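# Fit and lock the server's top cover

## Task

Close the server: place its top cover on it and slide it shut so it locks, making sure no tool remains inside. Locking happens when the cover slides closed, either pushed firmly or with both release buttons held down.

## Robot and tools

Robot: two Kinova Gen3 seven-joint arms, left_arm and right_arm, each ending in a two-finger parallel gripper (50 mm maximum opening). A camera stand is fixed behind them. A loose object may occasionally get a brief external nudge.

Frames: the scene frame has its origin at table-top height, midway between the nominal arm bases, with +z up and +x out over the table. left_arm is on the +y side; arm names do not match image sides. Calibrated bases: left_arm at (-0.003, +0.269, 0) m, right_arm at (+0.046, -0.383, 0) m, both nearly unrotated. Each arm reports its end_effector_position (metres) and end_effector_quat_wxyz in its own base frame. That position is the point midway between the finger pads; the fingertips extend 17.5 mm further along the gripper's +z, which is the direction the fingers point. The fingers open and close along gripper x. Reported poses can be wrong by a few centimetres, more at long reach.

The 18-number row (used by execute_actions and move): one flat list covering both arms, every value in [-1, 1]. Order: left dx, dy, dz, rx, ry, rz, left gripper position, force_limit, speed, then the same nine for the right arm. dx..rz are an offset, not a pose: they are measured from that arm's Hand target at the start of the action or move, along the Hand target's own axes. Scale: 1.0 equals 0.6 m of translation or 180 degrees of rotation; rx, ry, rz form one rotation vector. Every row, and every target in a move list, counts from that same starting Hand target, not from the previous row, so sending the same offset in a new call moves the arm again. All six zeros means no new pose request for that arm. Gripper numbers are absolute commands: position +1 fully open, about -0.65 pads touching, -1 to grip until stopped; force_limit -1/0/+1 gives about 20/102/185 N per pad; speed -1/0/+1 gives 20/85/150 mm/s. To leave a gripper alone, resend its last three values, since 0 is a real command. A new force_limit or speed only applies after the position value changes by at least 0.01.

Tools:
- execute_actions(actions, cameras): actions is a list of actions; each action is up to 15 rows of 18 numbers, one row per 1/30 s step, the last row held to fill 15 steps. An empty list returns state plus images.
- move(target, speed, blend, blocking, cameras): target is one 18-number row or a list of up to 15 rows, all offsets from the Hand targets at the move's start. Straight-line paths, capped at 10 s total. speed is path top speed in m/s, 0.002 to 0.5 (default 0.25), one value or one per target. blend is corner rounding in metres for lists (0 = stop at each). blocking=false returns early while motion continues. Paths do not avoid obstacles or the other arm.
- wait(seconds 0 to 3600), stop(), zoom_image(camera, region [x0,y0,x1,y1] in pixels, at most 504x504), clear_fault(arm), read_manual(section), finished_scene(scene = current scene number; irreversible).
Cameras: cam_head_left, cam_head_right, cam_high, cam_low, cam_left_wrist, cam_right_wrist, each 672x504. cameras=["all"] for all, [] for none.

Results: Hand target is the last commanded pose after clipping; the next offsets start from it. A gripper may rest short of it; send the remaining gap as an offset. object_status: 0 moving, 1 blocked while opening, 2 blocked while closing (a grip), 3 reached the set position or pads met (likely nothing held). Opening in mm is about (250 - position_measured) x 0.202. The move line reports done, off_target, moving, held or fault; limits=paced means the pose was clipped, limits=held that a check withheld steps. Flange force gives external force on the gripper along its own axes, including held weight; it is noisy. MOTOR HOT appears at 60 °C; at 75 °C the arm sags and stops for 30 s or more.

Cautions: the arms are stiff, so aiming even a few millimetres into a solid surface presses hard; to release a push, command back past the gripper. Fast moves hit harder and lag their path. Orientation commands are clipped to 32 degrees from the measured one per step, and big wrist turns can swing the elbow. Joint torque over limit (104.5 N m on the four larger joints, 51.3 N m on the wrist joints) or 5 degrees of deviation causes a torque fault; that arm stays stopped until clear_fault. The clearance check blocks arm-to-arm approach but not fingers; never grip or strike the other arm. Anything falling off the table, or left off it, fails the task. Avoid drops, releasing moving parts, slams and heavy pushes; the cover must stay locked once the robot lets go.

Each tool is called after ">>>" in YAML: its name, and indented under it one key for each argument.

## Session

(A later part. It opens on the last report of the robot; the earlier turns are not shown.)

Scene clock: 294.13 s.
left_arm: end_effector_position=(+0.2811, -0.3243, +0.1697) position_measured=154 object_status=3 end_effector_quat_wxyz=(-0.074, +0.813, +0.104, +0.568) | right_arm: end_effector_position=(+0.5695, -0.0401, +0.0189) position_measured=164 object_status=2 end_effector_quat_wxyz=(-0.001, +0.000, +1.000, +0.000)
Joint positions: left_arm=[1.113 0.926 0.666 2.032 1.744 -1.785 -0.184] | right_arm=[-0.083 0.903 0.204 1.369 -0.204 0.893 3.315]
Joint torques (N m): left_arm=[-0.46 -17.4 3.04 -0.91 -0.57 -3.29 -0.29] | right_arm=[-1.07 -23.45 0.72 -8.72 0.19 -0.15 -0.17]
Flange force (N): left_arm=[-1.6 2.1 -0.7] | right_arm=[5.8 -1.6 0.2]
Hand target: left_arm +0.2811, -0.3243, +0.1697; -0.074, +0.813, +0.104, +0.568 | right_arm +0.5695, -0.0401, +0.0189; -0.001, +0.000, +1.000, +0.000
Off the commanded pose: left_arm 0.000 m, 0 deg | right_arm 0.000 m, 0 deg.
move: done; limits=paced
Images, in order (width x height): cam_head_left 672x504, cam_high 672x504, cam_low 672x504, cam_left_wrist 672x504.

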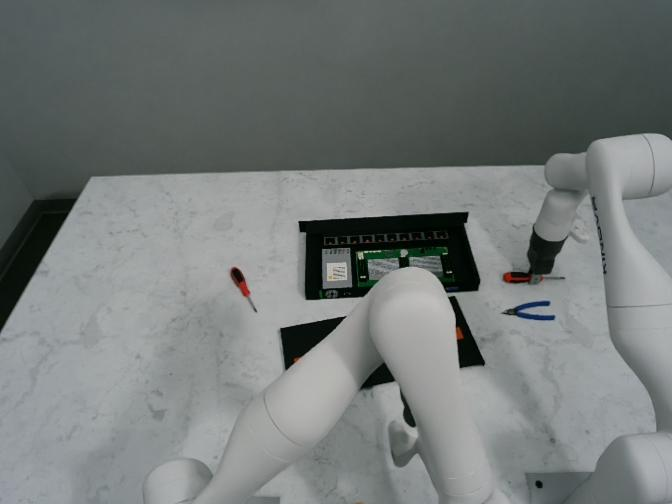

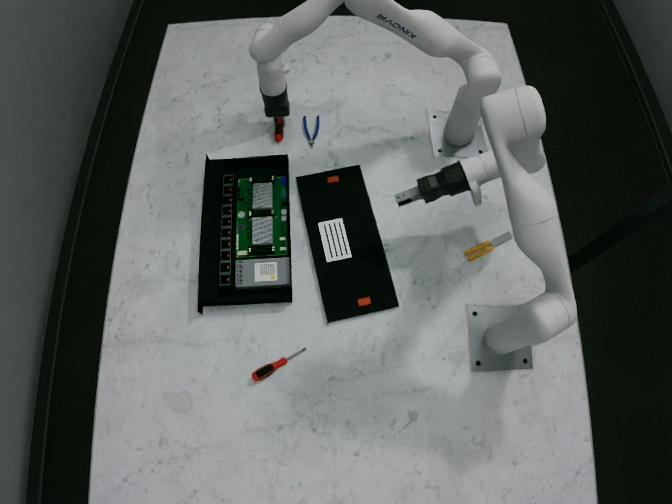

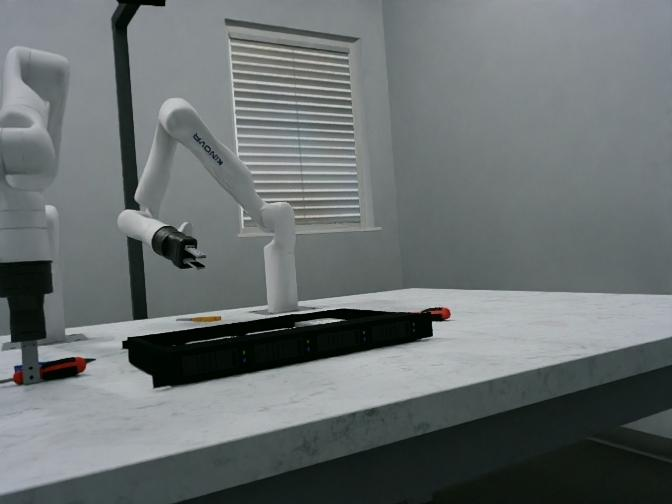

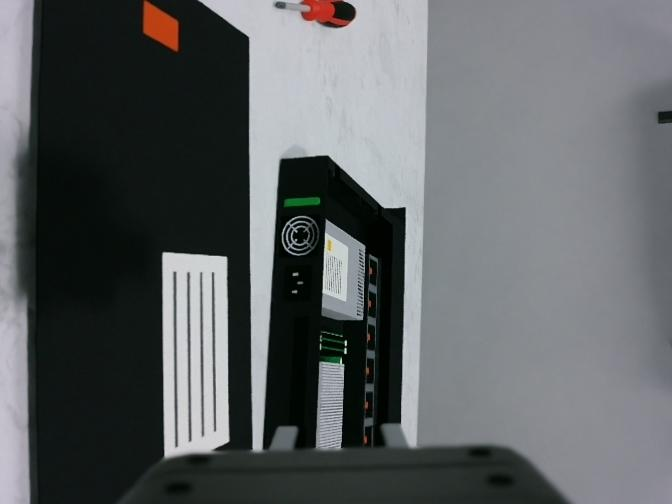

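>>> move:
  target:
    - [0,0,0,0,0,0,0.34,1,1,0,0,0.002,0,0,0,0.142,1,-0.7]
    - [-0.1835,0,0.081,0,0.0278,0,0.34,1,1,0,0,-0.1,0,0,0,0.142,1,-0.7]
  speed: [0.02,0.2]
  cameras: ["all"]

>>> zoom_image:
  camera: "cam_high"
  region: [280, 140, 560, 340]

>>> zoom_image:
  camera: "cam_low"
  region: [0, 260, 260, 400]

Scene clock: 354.77 s.
left_arm: end_effector_position=(+0.2887, -0.3221, +0.0497) position_measured=101 object_status=3 end_effector_quat_wxyz=(-0.078, +0.787, +0.101, +0.603) | right_arm: end_effector_position=(+0.5696, -0.0400, +0.0789) position_measured=131 object_status=3 end_effector_quat_wxyz=(-0.001, +0.000, +1.000, +0.000)
Joint positions: left_arm=[1.199 1.274 0.507 1.937 1.623 -1.789 0.05] | right_arm=[-0.091 0.818 0.221 1.325 -0.188 1.021 3.302]
Joint torques (N m): left_arm=[-0.34 -19.26 2.65 1.56 0.18 -3.42 -0.3] | right_arm=[-1.11 -22.64 0.64 -9.29 0.21 -0.15 -0.16]
Flange force (N): left_arm=[-3.1 2.6 0.3] | right_arm=[6.0 -1.7 0.3]
Hand target: left_arm +0.2887, -0.3221, +0.0496; -0.079, +0.787, +0.101, +0.603 | right_arm +0.5696, -0.0400, +0.0789; -0.001, +0.000, +1.000, +0.000
Off the commanded pose: left_arm 0.000 m, 0 deg | right_arm 0.000 m, 0 deg.
move: done

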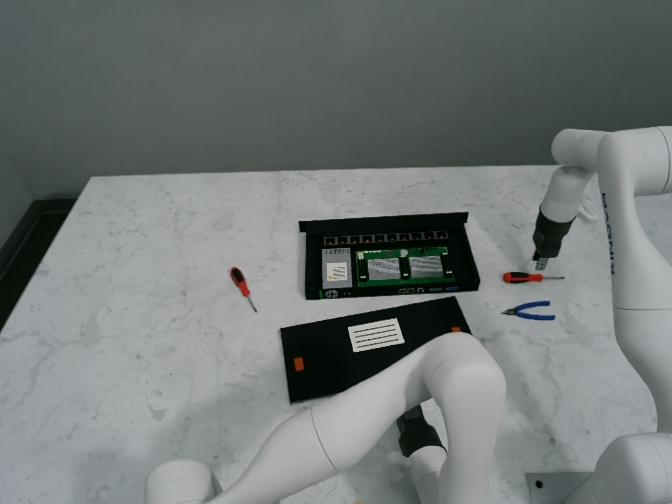

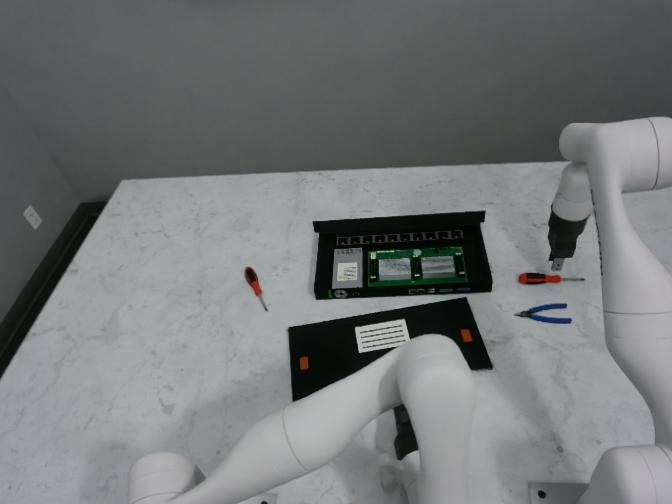

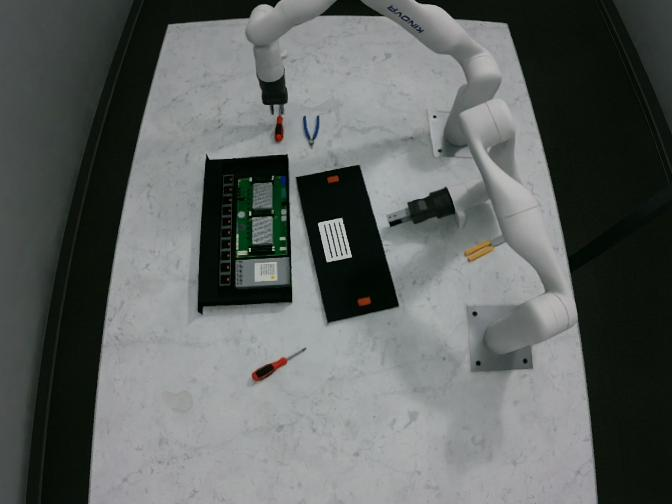

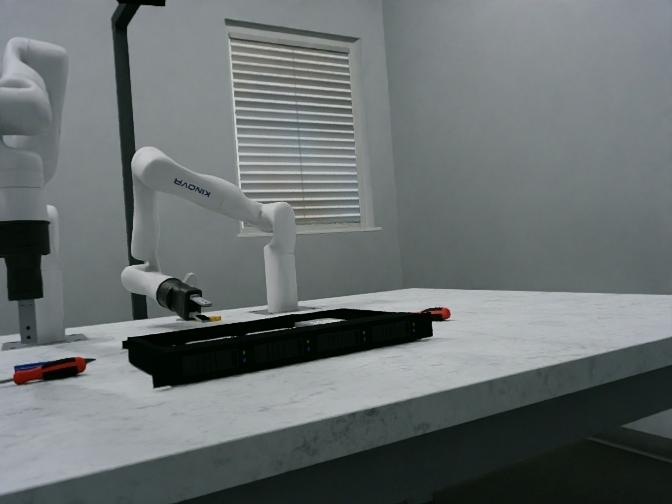

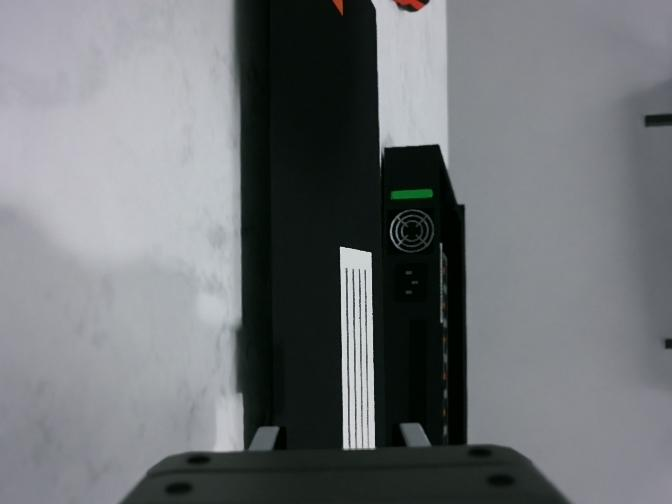

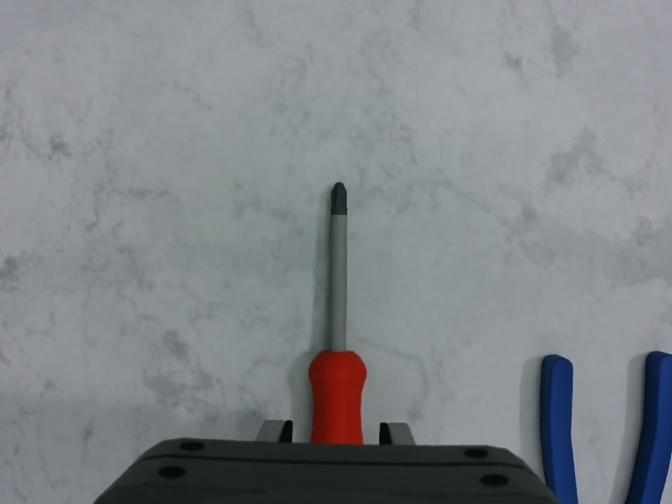

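Scaled by 1.800.

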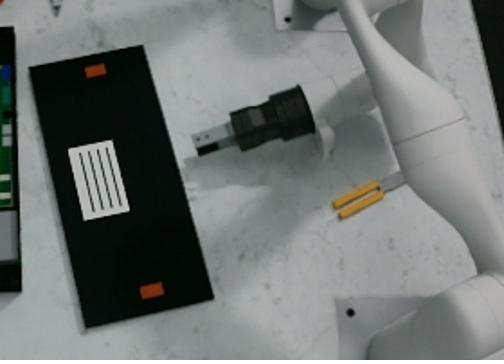

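Scaled by 1.938.

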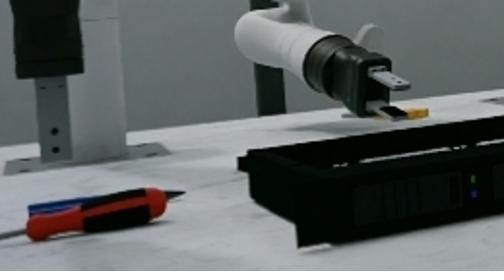

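>>> move:
  target:
    - [0,-0.063,0,0,0,0,0.34,1,1,0,0,0,0,0,0,0.142,1,-0.7]
    - [-0.0338,-0.063,0.009,0,0,0,0.34,1,1,0,0,0,0,0,0,0.142,1,-0.7]
  speed: [0.15,0.03]
  cameras: ["cam_high","cam_left_wrist","cam_low"]

>>> zoom_image:
  camera: "cam_high"
  region: [280, 140, 560, 340]

>>> zoom_image:
  camera: "cam_low"
  region: [110, 260, 310, 370]

Scene clock: 374.73 s.
left_arm: end_effector_position=(+0.2791, -0.2855, +0.0288) position_measured=101 object_status=3 end_effector_quat_wxyz=(-0.078, +0.787, +0.101, +0.603) | right_arm: end_effector_position=(+0.5697, -0.0400, +0.0789) position_measured=131 object_status=3 end_effector_quat_wxyz=(-0.001, +0.000, +1.000, +0.000)
Joint positions: left_arm=[1.213 1.334 0.491 2.022 1.634 -1.776 0.198] | right_arm=[-0.091 0.818 0.221 1.325 -0.188 1.021 3.302]
Joint torques (N m): left_arm=[-0.49 -18.29 2.29 2.29 0.74 -3.32 -0.25] | right_arm=[-1.07 -22.62 0.59 -9.28 0.23 -0.2 -0.13]
Flange force (N): left_arm=[-2.6 0.9 0.6] | right_arm=[5.8 -1.6 0.1]
Hand target: left_arm +0.2791, -0.2855, +0.0287; -0.078, +0.787, +0.101, +0.603 | right_arm +0.5697, -0.0400, +0.0789; -0.001, +0.000, +1.000, +0.000
Off the commanded pose: left_arm 0.000 m, 0 deg | right_arm 0.000 m, 0 deg.
move: done
Images, in order (width x height): cam_high 672x504, cam_low 672x504, cam_left_wrist 672x504.

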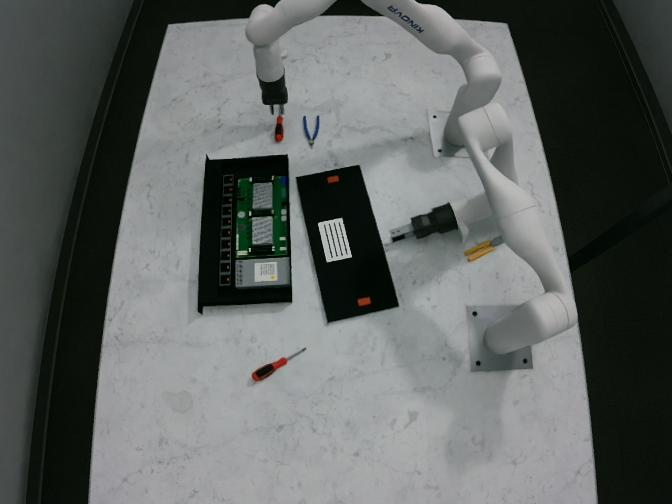

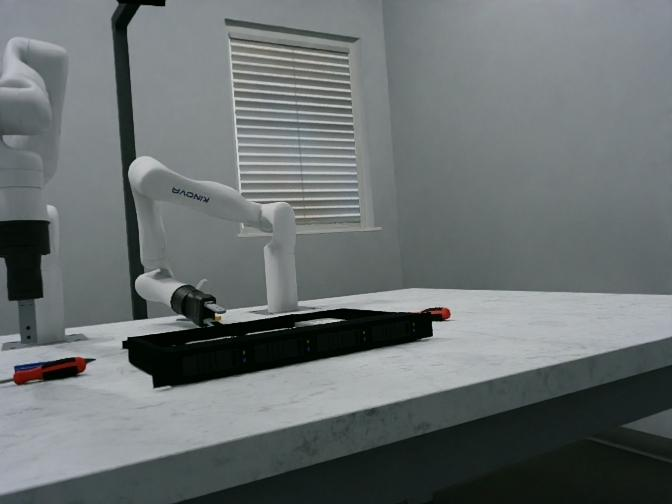

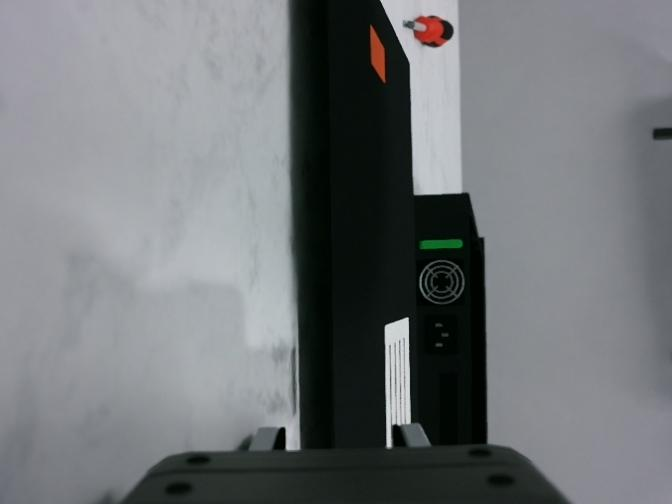

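Scaled by 1.800.

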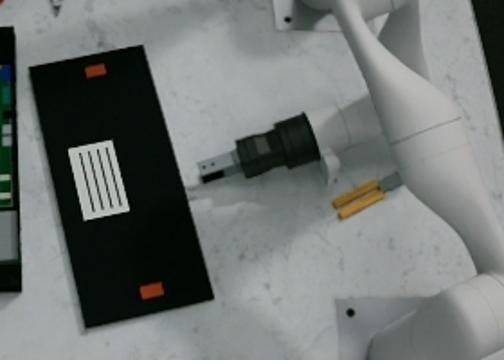

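Scaled by 2.520.

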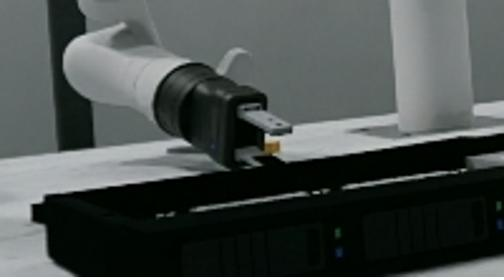

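>>> move:
  target: [0.018,0,0.0675,0,0,0,0.34,1,1,0,0,0,0,0,0,0.142,1,-0.7]
  speed: 0.03
  cameras: ["cam_left_wrist"]

>>> zoom_image:
  camera: "cam_left_wrist"
  region: [200, 300, 480, 460]

Scene clock: 393.50 s.
left_arm: end_effector_position=(+0.3196, -0.2749, +0.0286) position_measured=101 object_status=3 end_effector_quat_wxyz=(-0.079, +0.787, +0.101, +0.603) | right_arm: end_effector_position=(+0.5697, -0.0400, +0.0789) position_measured=131 object_status=3 end_effector_quat_wxyz=(-0.001, +0.000, +1.000, +0.000)
Joint positions: left_arm=[1.131 1.32 0.441 2.057 1.542 -1.743 0.183] | right_arm=[-0.091 0.818 0.221 1.325 -0.188 1.021 3.302]
Joint torques (N m): left_arm=[-0.51 -18.2 2.03 2.35 0.44 -3.3 -0.35] | right_arm=[-1.04 -22.64 0.68 -9.35 0.24 -0.14 -0.1]
Flange force (N): left_arm=[-2.4 0.7 0.3] | right_arm=[6.2 -1.5 0.4]
Hand target: left_arm +0.3196, -0.2749, +0.0286; -0.079, +0.787, +0.101, +0.603 | right_arm +0.5697, -0.0400, +0.0789; -0.001, +0.000, +1.000, +0.000
Off the commanded pose: left_arm 0.000 m, 0 deg | right_arm 0.000 m, 0 deg.
move: done

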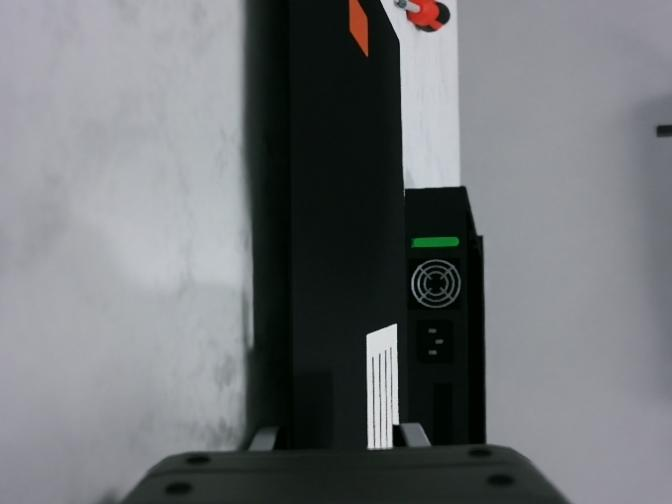

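Scaled by 1.800.

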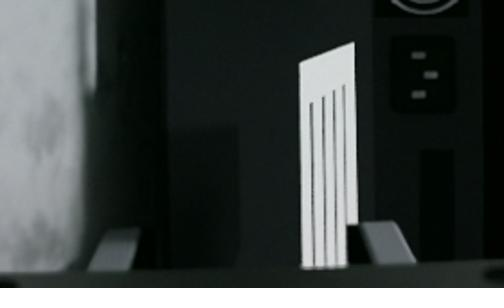

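>>> execute_actions:
  actions:
    - [[0,0,0,0,0,0,-1,-0.4,-1,0,0,0,0,0,0,0.142,1,-0.7]]
    - [[0,0,0,0,0,0,-1,-0.4,-1,0,0,0,0,0,0,0.142,1,-0.7]]
    - [[0,0,0,0,0,0,-1,-0.4,-1,0,0,0,0,0,0,0.142,1,-0.7]]
  cameras: ["cam_left_wrist","cam_head_left","cam_high"]

Scene clock: 401.97 s.
left_arm: end_effector_position=(+0.3196, -0.2749, +0.0287) position_measured=241 object_status=2 end_effector_quat_wxyz=(-0.079, +0.787, +0.101, +0.603) | right_arm: end_effector_position=(+0.5697, -0.0400, +0.0789) position_measured=131 object_status=3 end_effector_quat_wxyz=(-0.001, +0.000, +1.000, +0.000)
Joint positions: left_arm=[1.131 1.32 0.441 2.057 1.542 -1.743 0.183] | right_arm=[-0.091 0.818 0.221 1.325 -0.188 1.021 3.302]
Joint torques (N m): left_arm=[-1.15 -18.49 1.74 2.1 0.27 -2.96 -0.14] | right_arm=[-1.04 -22.69 0.59 -9.35 0.25 -0.15 -0.15]
Hand target: left_arm +0.3196, -0.2749, +0.0286; -0.079, +0.787, +0.101, +0.603 | right_arm +0.5697, -0.0400, +0.0789; -0.001, +0.000, +1.000, +0.000
Off the commanded pose: left_arm 0.000 m, 0 deg | right_arm 0.000 m, 0 deg.
Images, in order (width x height): cam_head_left 672x504, cam_high 672x504, cam_left_wrist 672x504.

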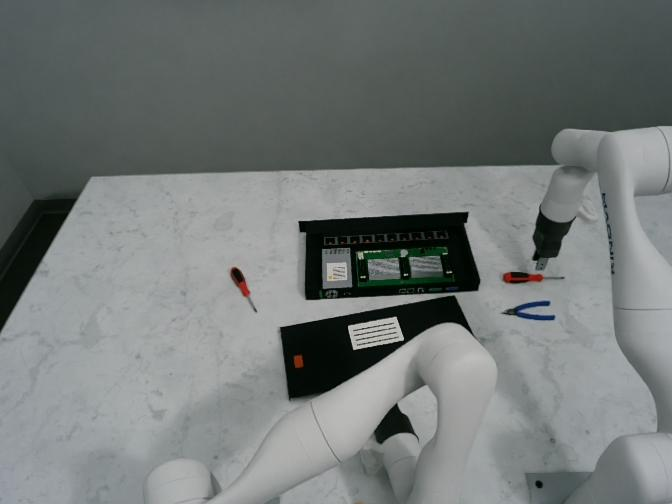

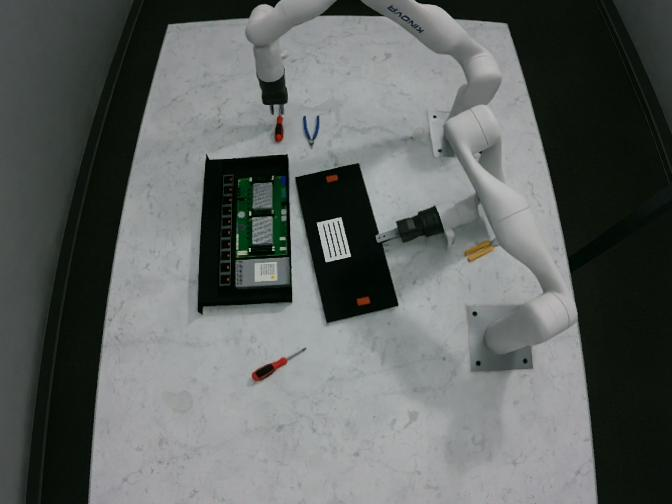

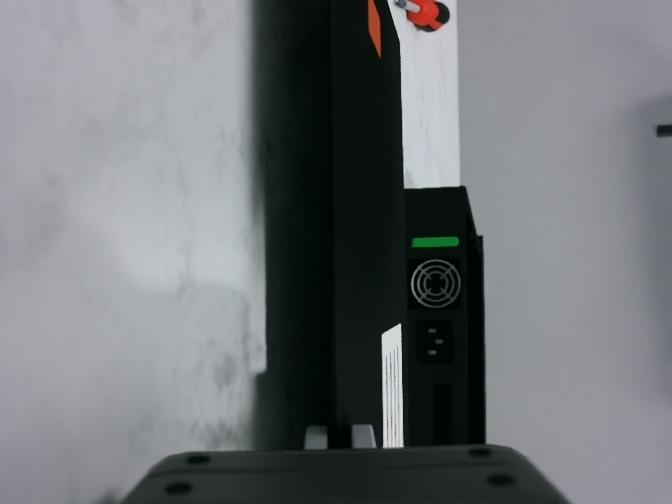

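>>> move:
  target:
    - [0.0966,0,-0.0259,0,0,0,-1,-0.4,-1,0,0,0,0,0,0,0.142,1,-0.7]
  speed: 0.05

>>> execute_actions:
  actions:
    - [[0,0,0,0,0,0,-0.97,0.6,-1,0,0,0,0,0,0,0.142,1,-0.7]]
    - [[0,0,0,0,0,0,-0.97,0.6,-1,0,0,0,0,0,0,0.142,1,-0.7]]
  cameras: ["cam_left_wrist","cam_low","cam_high"]

Scene clock: 419.10 s.
left_arm: end_effector_position=(+0.3197, -0.2750, +0.0886) position_measured=248 object_status=2 end_effector_quat_wxyz=(-0.078, +0.787, +0.101, +0.603) | right_arm: end_effector_position=(+0.5697, -0.0400, +0.0789) position_measured=131 object_status=3 end_effector_quat_wxyz=(-0.001, +0.000, +1.000, +0.000)
Joint positions: left_arm=[1.11 1.166 0.492 2.13 1.596 -1.755 0.109] | right_arm=[-0.091 0.818 0.221 1.325 -0.188 1.021 3.302]
Joint torques (N m): left_arm=[-0.43 -21 0.3 1.76 0.73 -6.67 -0.21] | right_arm=[-1.05 -22.64 0.56 -9.29 0.22 -0.22 -0.1]
Flange force (N): left_arm=[-9.7 0.9 2.8] | right_arm=[5.8 -1.5 0.1]
Hand target: left_arm +0.3197, -0.2750, +0.0886; -0.078, +0.787, +0.101, +0.603 | right_arm +0.5697, -0.0400, +0.0789; -0.001, +0.000, +1.000, +0.000
Off the commanded pose: left_arm 0.000 m, 0 deg | right_arm 0.000 m, 0 deg.
move: done

Scene clock: 420.30 s.
left_arm: end_effector_position=(+0.3197, -0.2750, +0.0887) position_measured=252 object_status=3 end_effector_quat_wxyz=(-0.078, +0.787, +0.101, +0.603) | right_arm: end_effector_position=(+0.5697, -0.0400, +0.0789) position_measured=131 object_status=3 end_effector_quat_wxyz=(-0.001, +0.000, +1.000, +0.000)
Joint positions: left_arm=[1.11 1.165 0.492 2.13 1.596 -1.755 0.109] | right_arm=[-0.091 0.818 0.221 1.325 -0.188 1.021 3.302]
Joint torques (N m): left_arm=[-0.56 -21 0.31 1.76 0.73 -6.74 -0.13] | right_arm=[-1.07 -22.64 0.62 -9.28 0.21 -0.18 -0.09]
Hand target: left_arm +0.3197, -0.2750, +0.0886; -0.079, +0.787, +0.101, +0.603 | right_arm +0.5697, -0.0400, +0.0789; -0.001, +0.000, +1.000, +0.000
Off the commanded pose: left_arm 0.000 m, 0 deg | right_arm 0.000 m, 0 deg.
Images, in order (width x height): cam_high 672x504, cam_low 672x504, cam_left_wrist 672x504.

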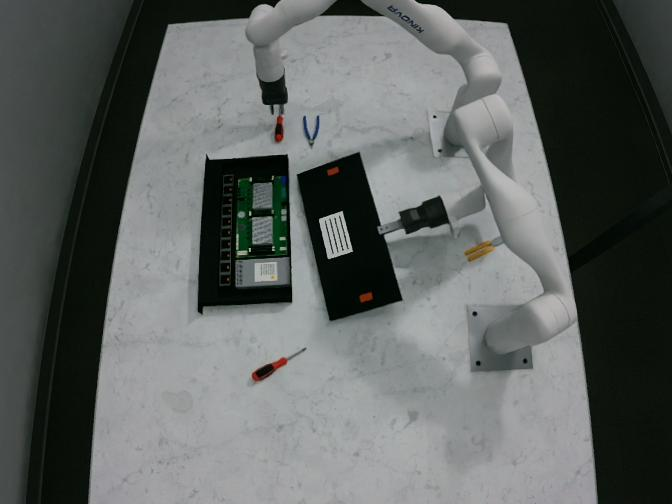

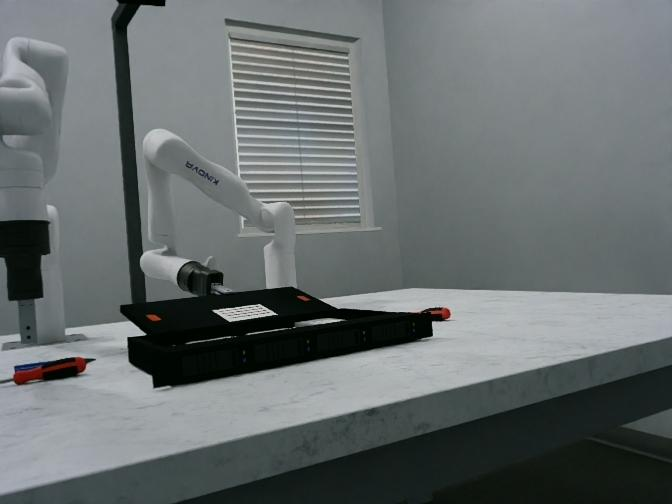

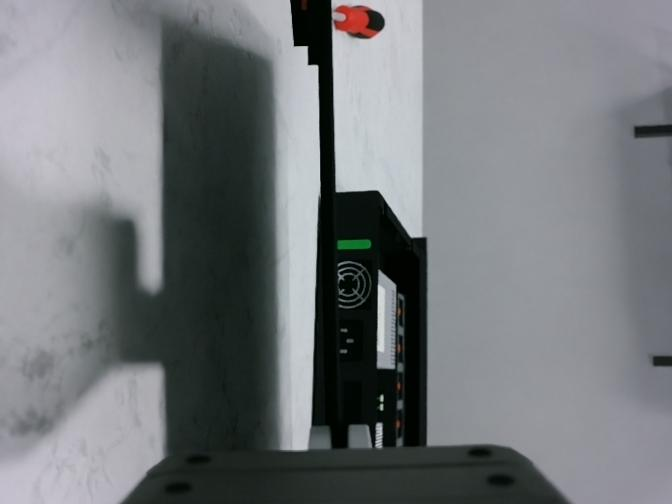

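>>> move:
  target: [0.1077,-0.0085,-0.062,-0.077,0.0833,0.0093,-0.97,0.6,-1,0.026,0.51,-0.352,0,0,0,0.142,1,-0.7]
  speed: 0.15
  cameras: ["all"]

>>> zoom_image:
  camera: "cam_high"
  region: [180, 140, 460, 340]

Scene clock: 451.93 s.
left_arm: end_effector_position=(+0.2999, -0.2750, +0.1607) position_measured=252 object_status=3 end_effector_quat_wxyz=(-0.004, +0.707, +0.005, +0.707) | right_arm: end_effector_position=(+0.5546, +0.2661, +0.2899) position_measured=131 object_status=3 end_effector_quat_wxyz=(-0.001, +0.000, +1.000, +0.000)
Joint positions: left_arm=[1.293 1.222 0.376 2.34 1.584 -1.945 0.378] | right_arm=[-0.559 0.815 0.244 0.624 -0.179 1.717 2.725]
Joint torques (N m): left_arm=[-0.39 -19.23 -1.26 4 2.35 -6.5 -0.08] | right_arm=[-1.06 -24.08 0.11 -10.59 0.22 -0.16 -0.15]
Flange force (N): left_arm=[-10.1 0.3 1.1] | right_arm=[8.4 -6.2 4.8]
Hand target: left_arm +0.2999, -0.2750, +0.1607; -0.004, +0.707, +0.005, +0.707 | right_arm +0.5546, +0.2661, +0.2899; -0.001, +0.000, +1.000, +0.000
Off the commanded pose: left_arm 0.000 m, 0 deg | right_arm 0.000 m, 0 deg.
move: done

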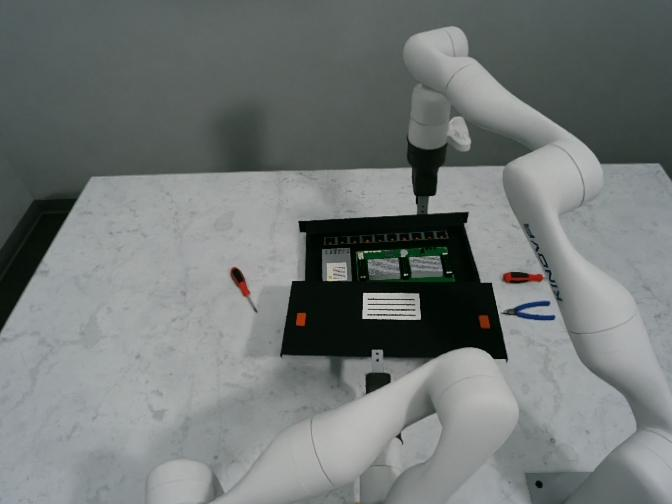

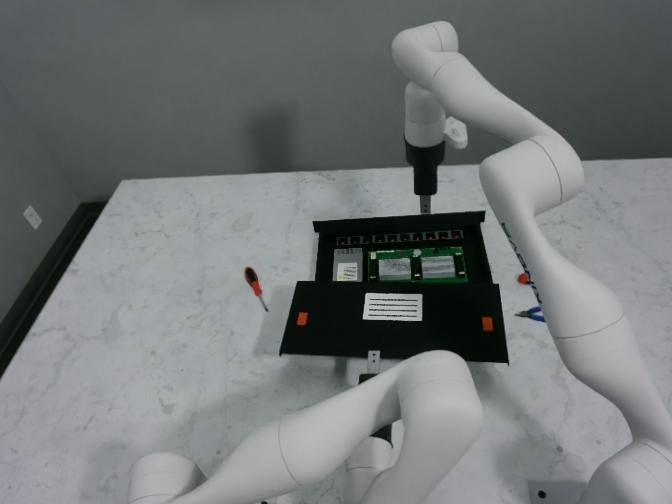

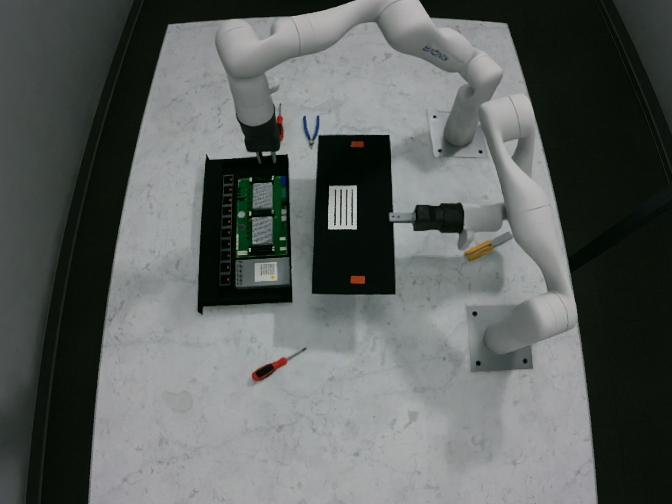

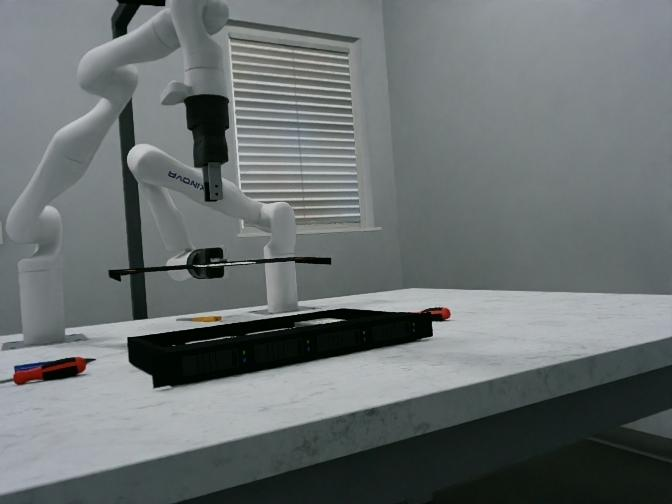

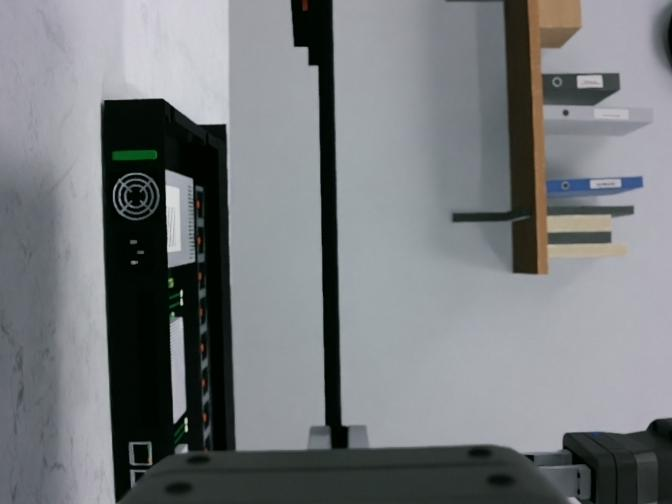

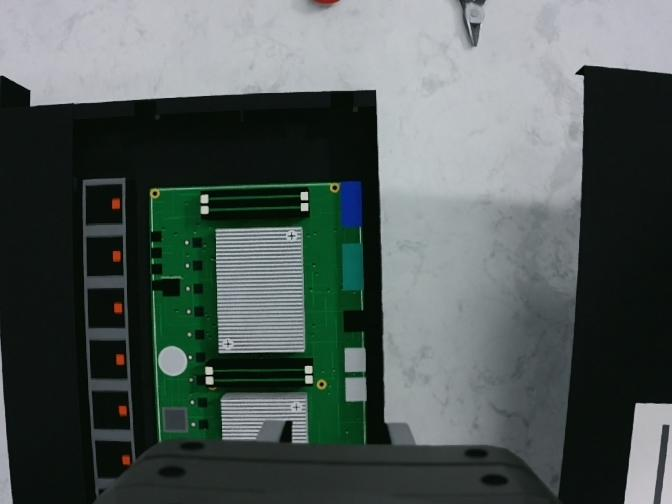

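Scaled by 1.800.

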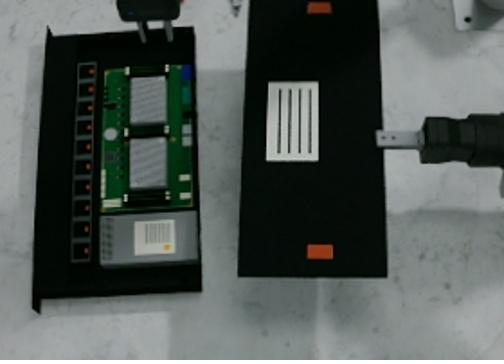

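>>> zoom_image:
  camera: "cam_low"
  region: [100, 230, 350, 400]

>>> zoom_image:
  camera: "cam_right_wrist"
  region: [60, 60, 400, 200]

>>> zoom_image:
  camera: "cam_left_wrist"
  region: [80, 0, 360, 200]

>>> zoom_image:
  camera: "cam_right_wrist"
  region: [552, 40, 672, 140]

Scaled by 2.016.

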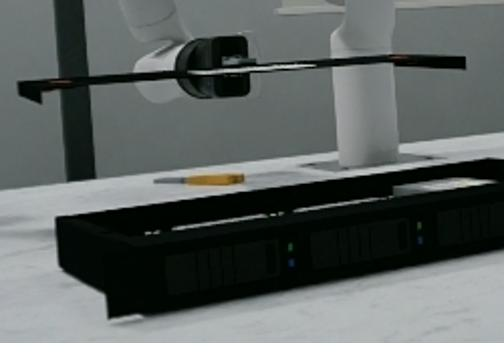

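Scaled by 1.482.

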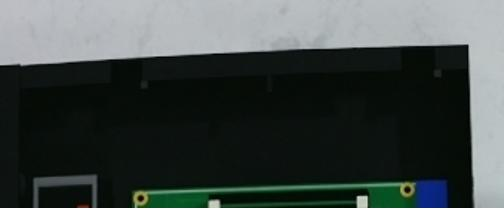

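Scaled by 1.800.

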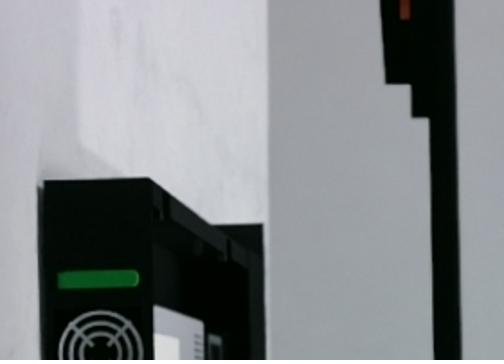

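Scaled by 4.200.

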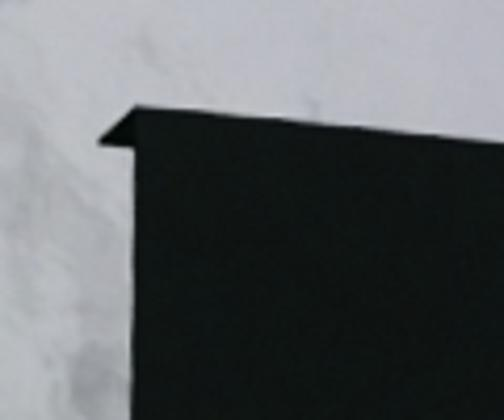

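>>> move:
  target: [-0.108,0.03,0.392,0,0,0,-0.97,0.6,-1,0,0,0,0,0,0,0.142,1,-0.7]
  speed: 0.12
  cameras: ["all"]

>>> zoom_image:
  camera: "cam_low"
  region: [100, 250, 460, 400]

>>> zoom_image:
  camera: "cam_head_left"
  region: [270, 190, 510, 330]

>>> zoom_image:
  camera: "cam_right_wrist"
  region: [0, 50, 420, 250]

Scene clock: 520.33 s.
left_arm: end_effector_position=(+0.5353, -0.2898, +0.0960) position_measured=252 object_status=3 end_effector_quat_wxyz=(-0.004, +0.707, +0.005, +0.707) | right_arm: end_effector_position=(+0.5546, +0.2661, +0.2899) position_measured=131 object_status=3 end_effector_quat_wxyz=(-0.001, +0.000, +1.000, +0.000)
Joint positions: left_arm=[0.862 1.278 0.041 2.011 0.896 -1.695 0.092] | right_arm=[-0.559 0.815 0.244 0.624 -0.179 1.717 2.725]
Joint torques (N m): left_arm=[-0.38 -25.7 -2.5 -1.71 0.64 -6.98 -0.11] | right_arm=[-1.07 -24.1 0.13 -10.59 0.26 -0.13 -0.15]
Flange force (N): left_arm=[-9.5 0.9 2.7] | right_arm=[8.4 -6.2 4.9]
Hand target: left_arm +0.5353, -0.2898, +0.0960; -0.004, +0.707, +0.005, +0.707 | right_arm +0.5546, +0.2661, +0.2899; -0.001, +0.000, +1.000, +0.000
Off the commanded pose: left_arm 0.000 m, 0 deg | right_arm 0.000 m, 0 deg.
move: done

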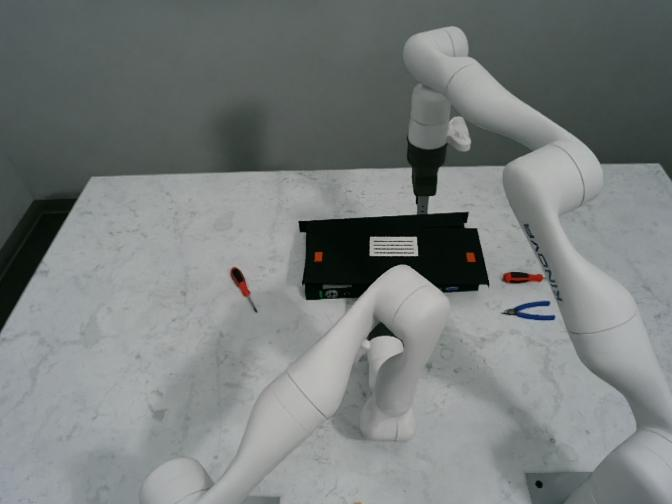

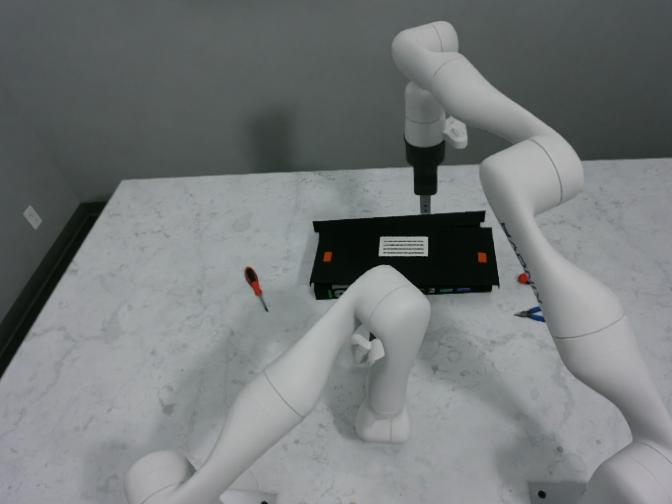

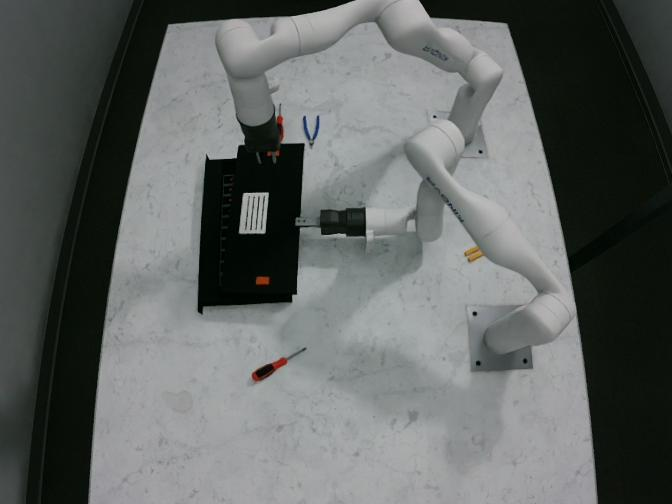

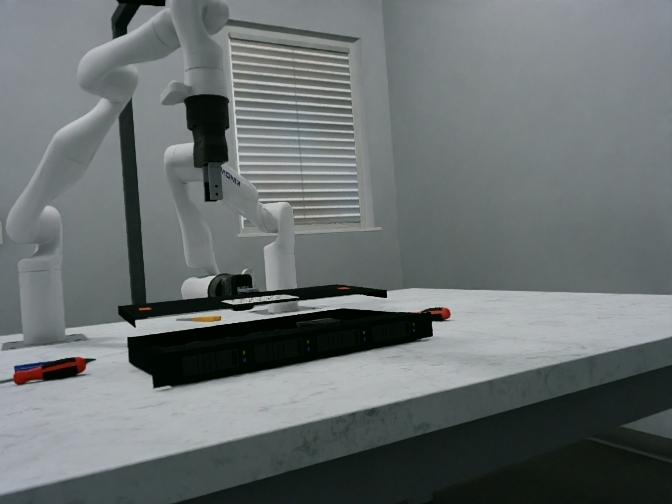

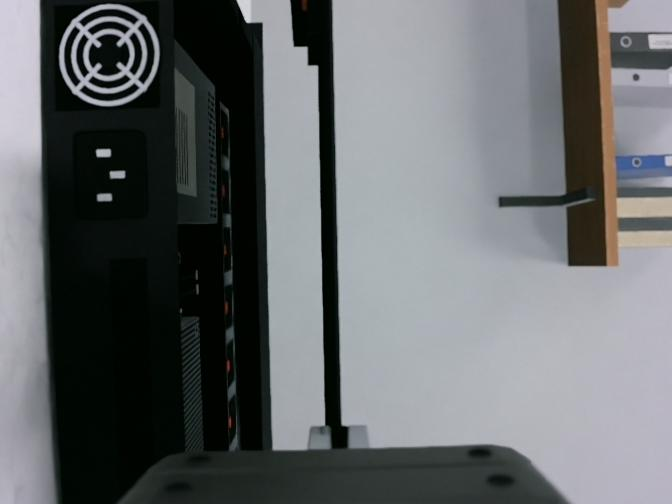

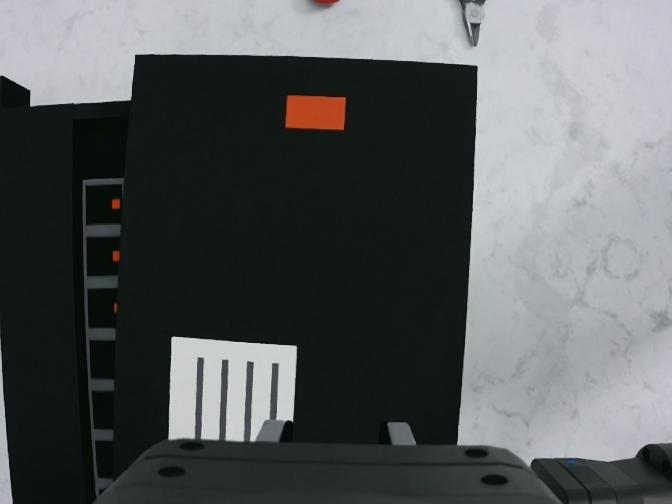

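Scaled by 1.400.

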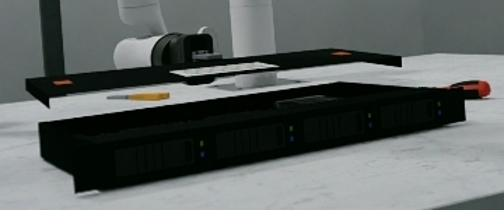

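Scaled by 2.100.

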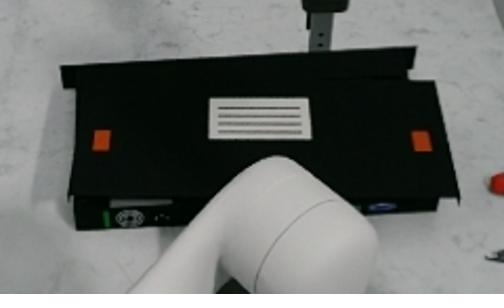

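Scaled by 1.200.

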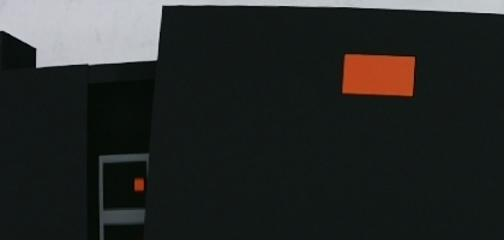

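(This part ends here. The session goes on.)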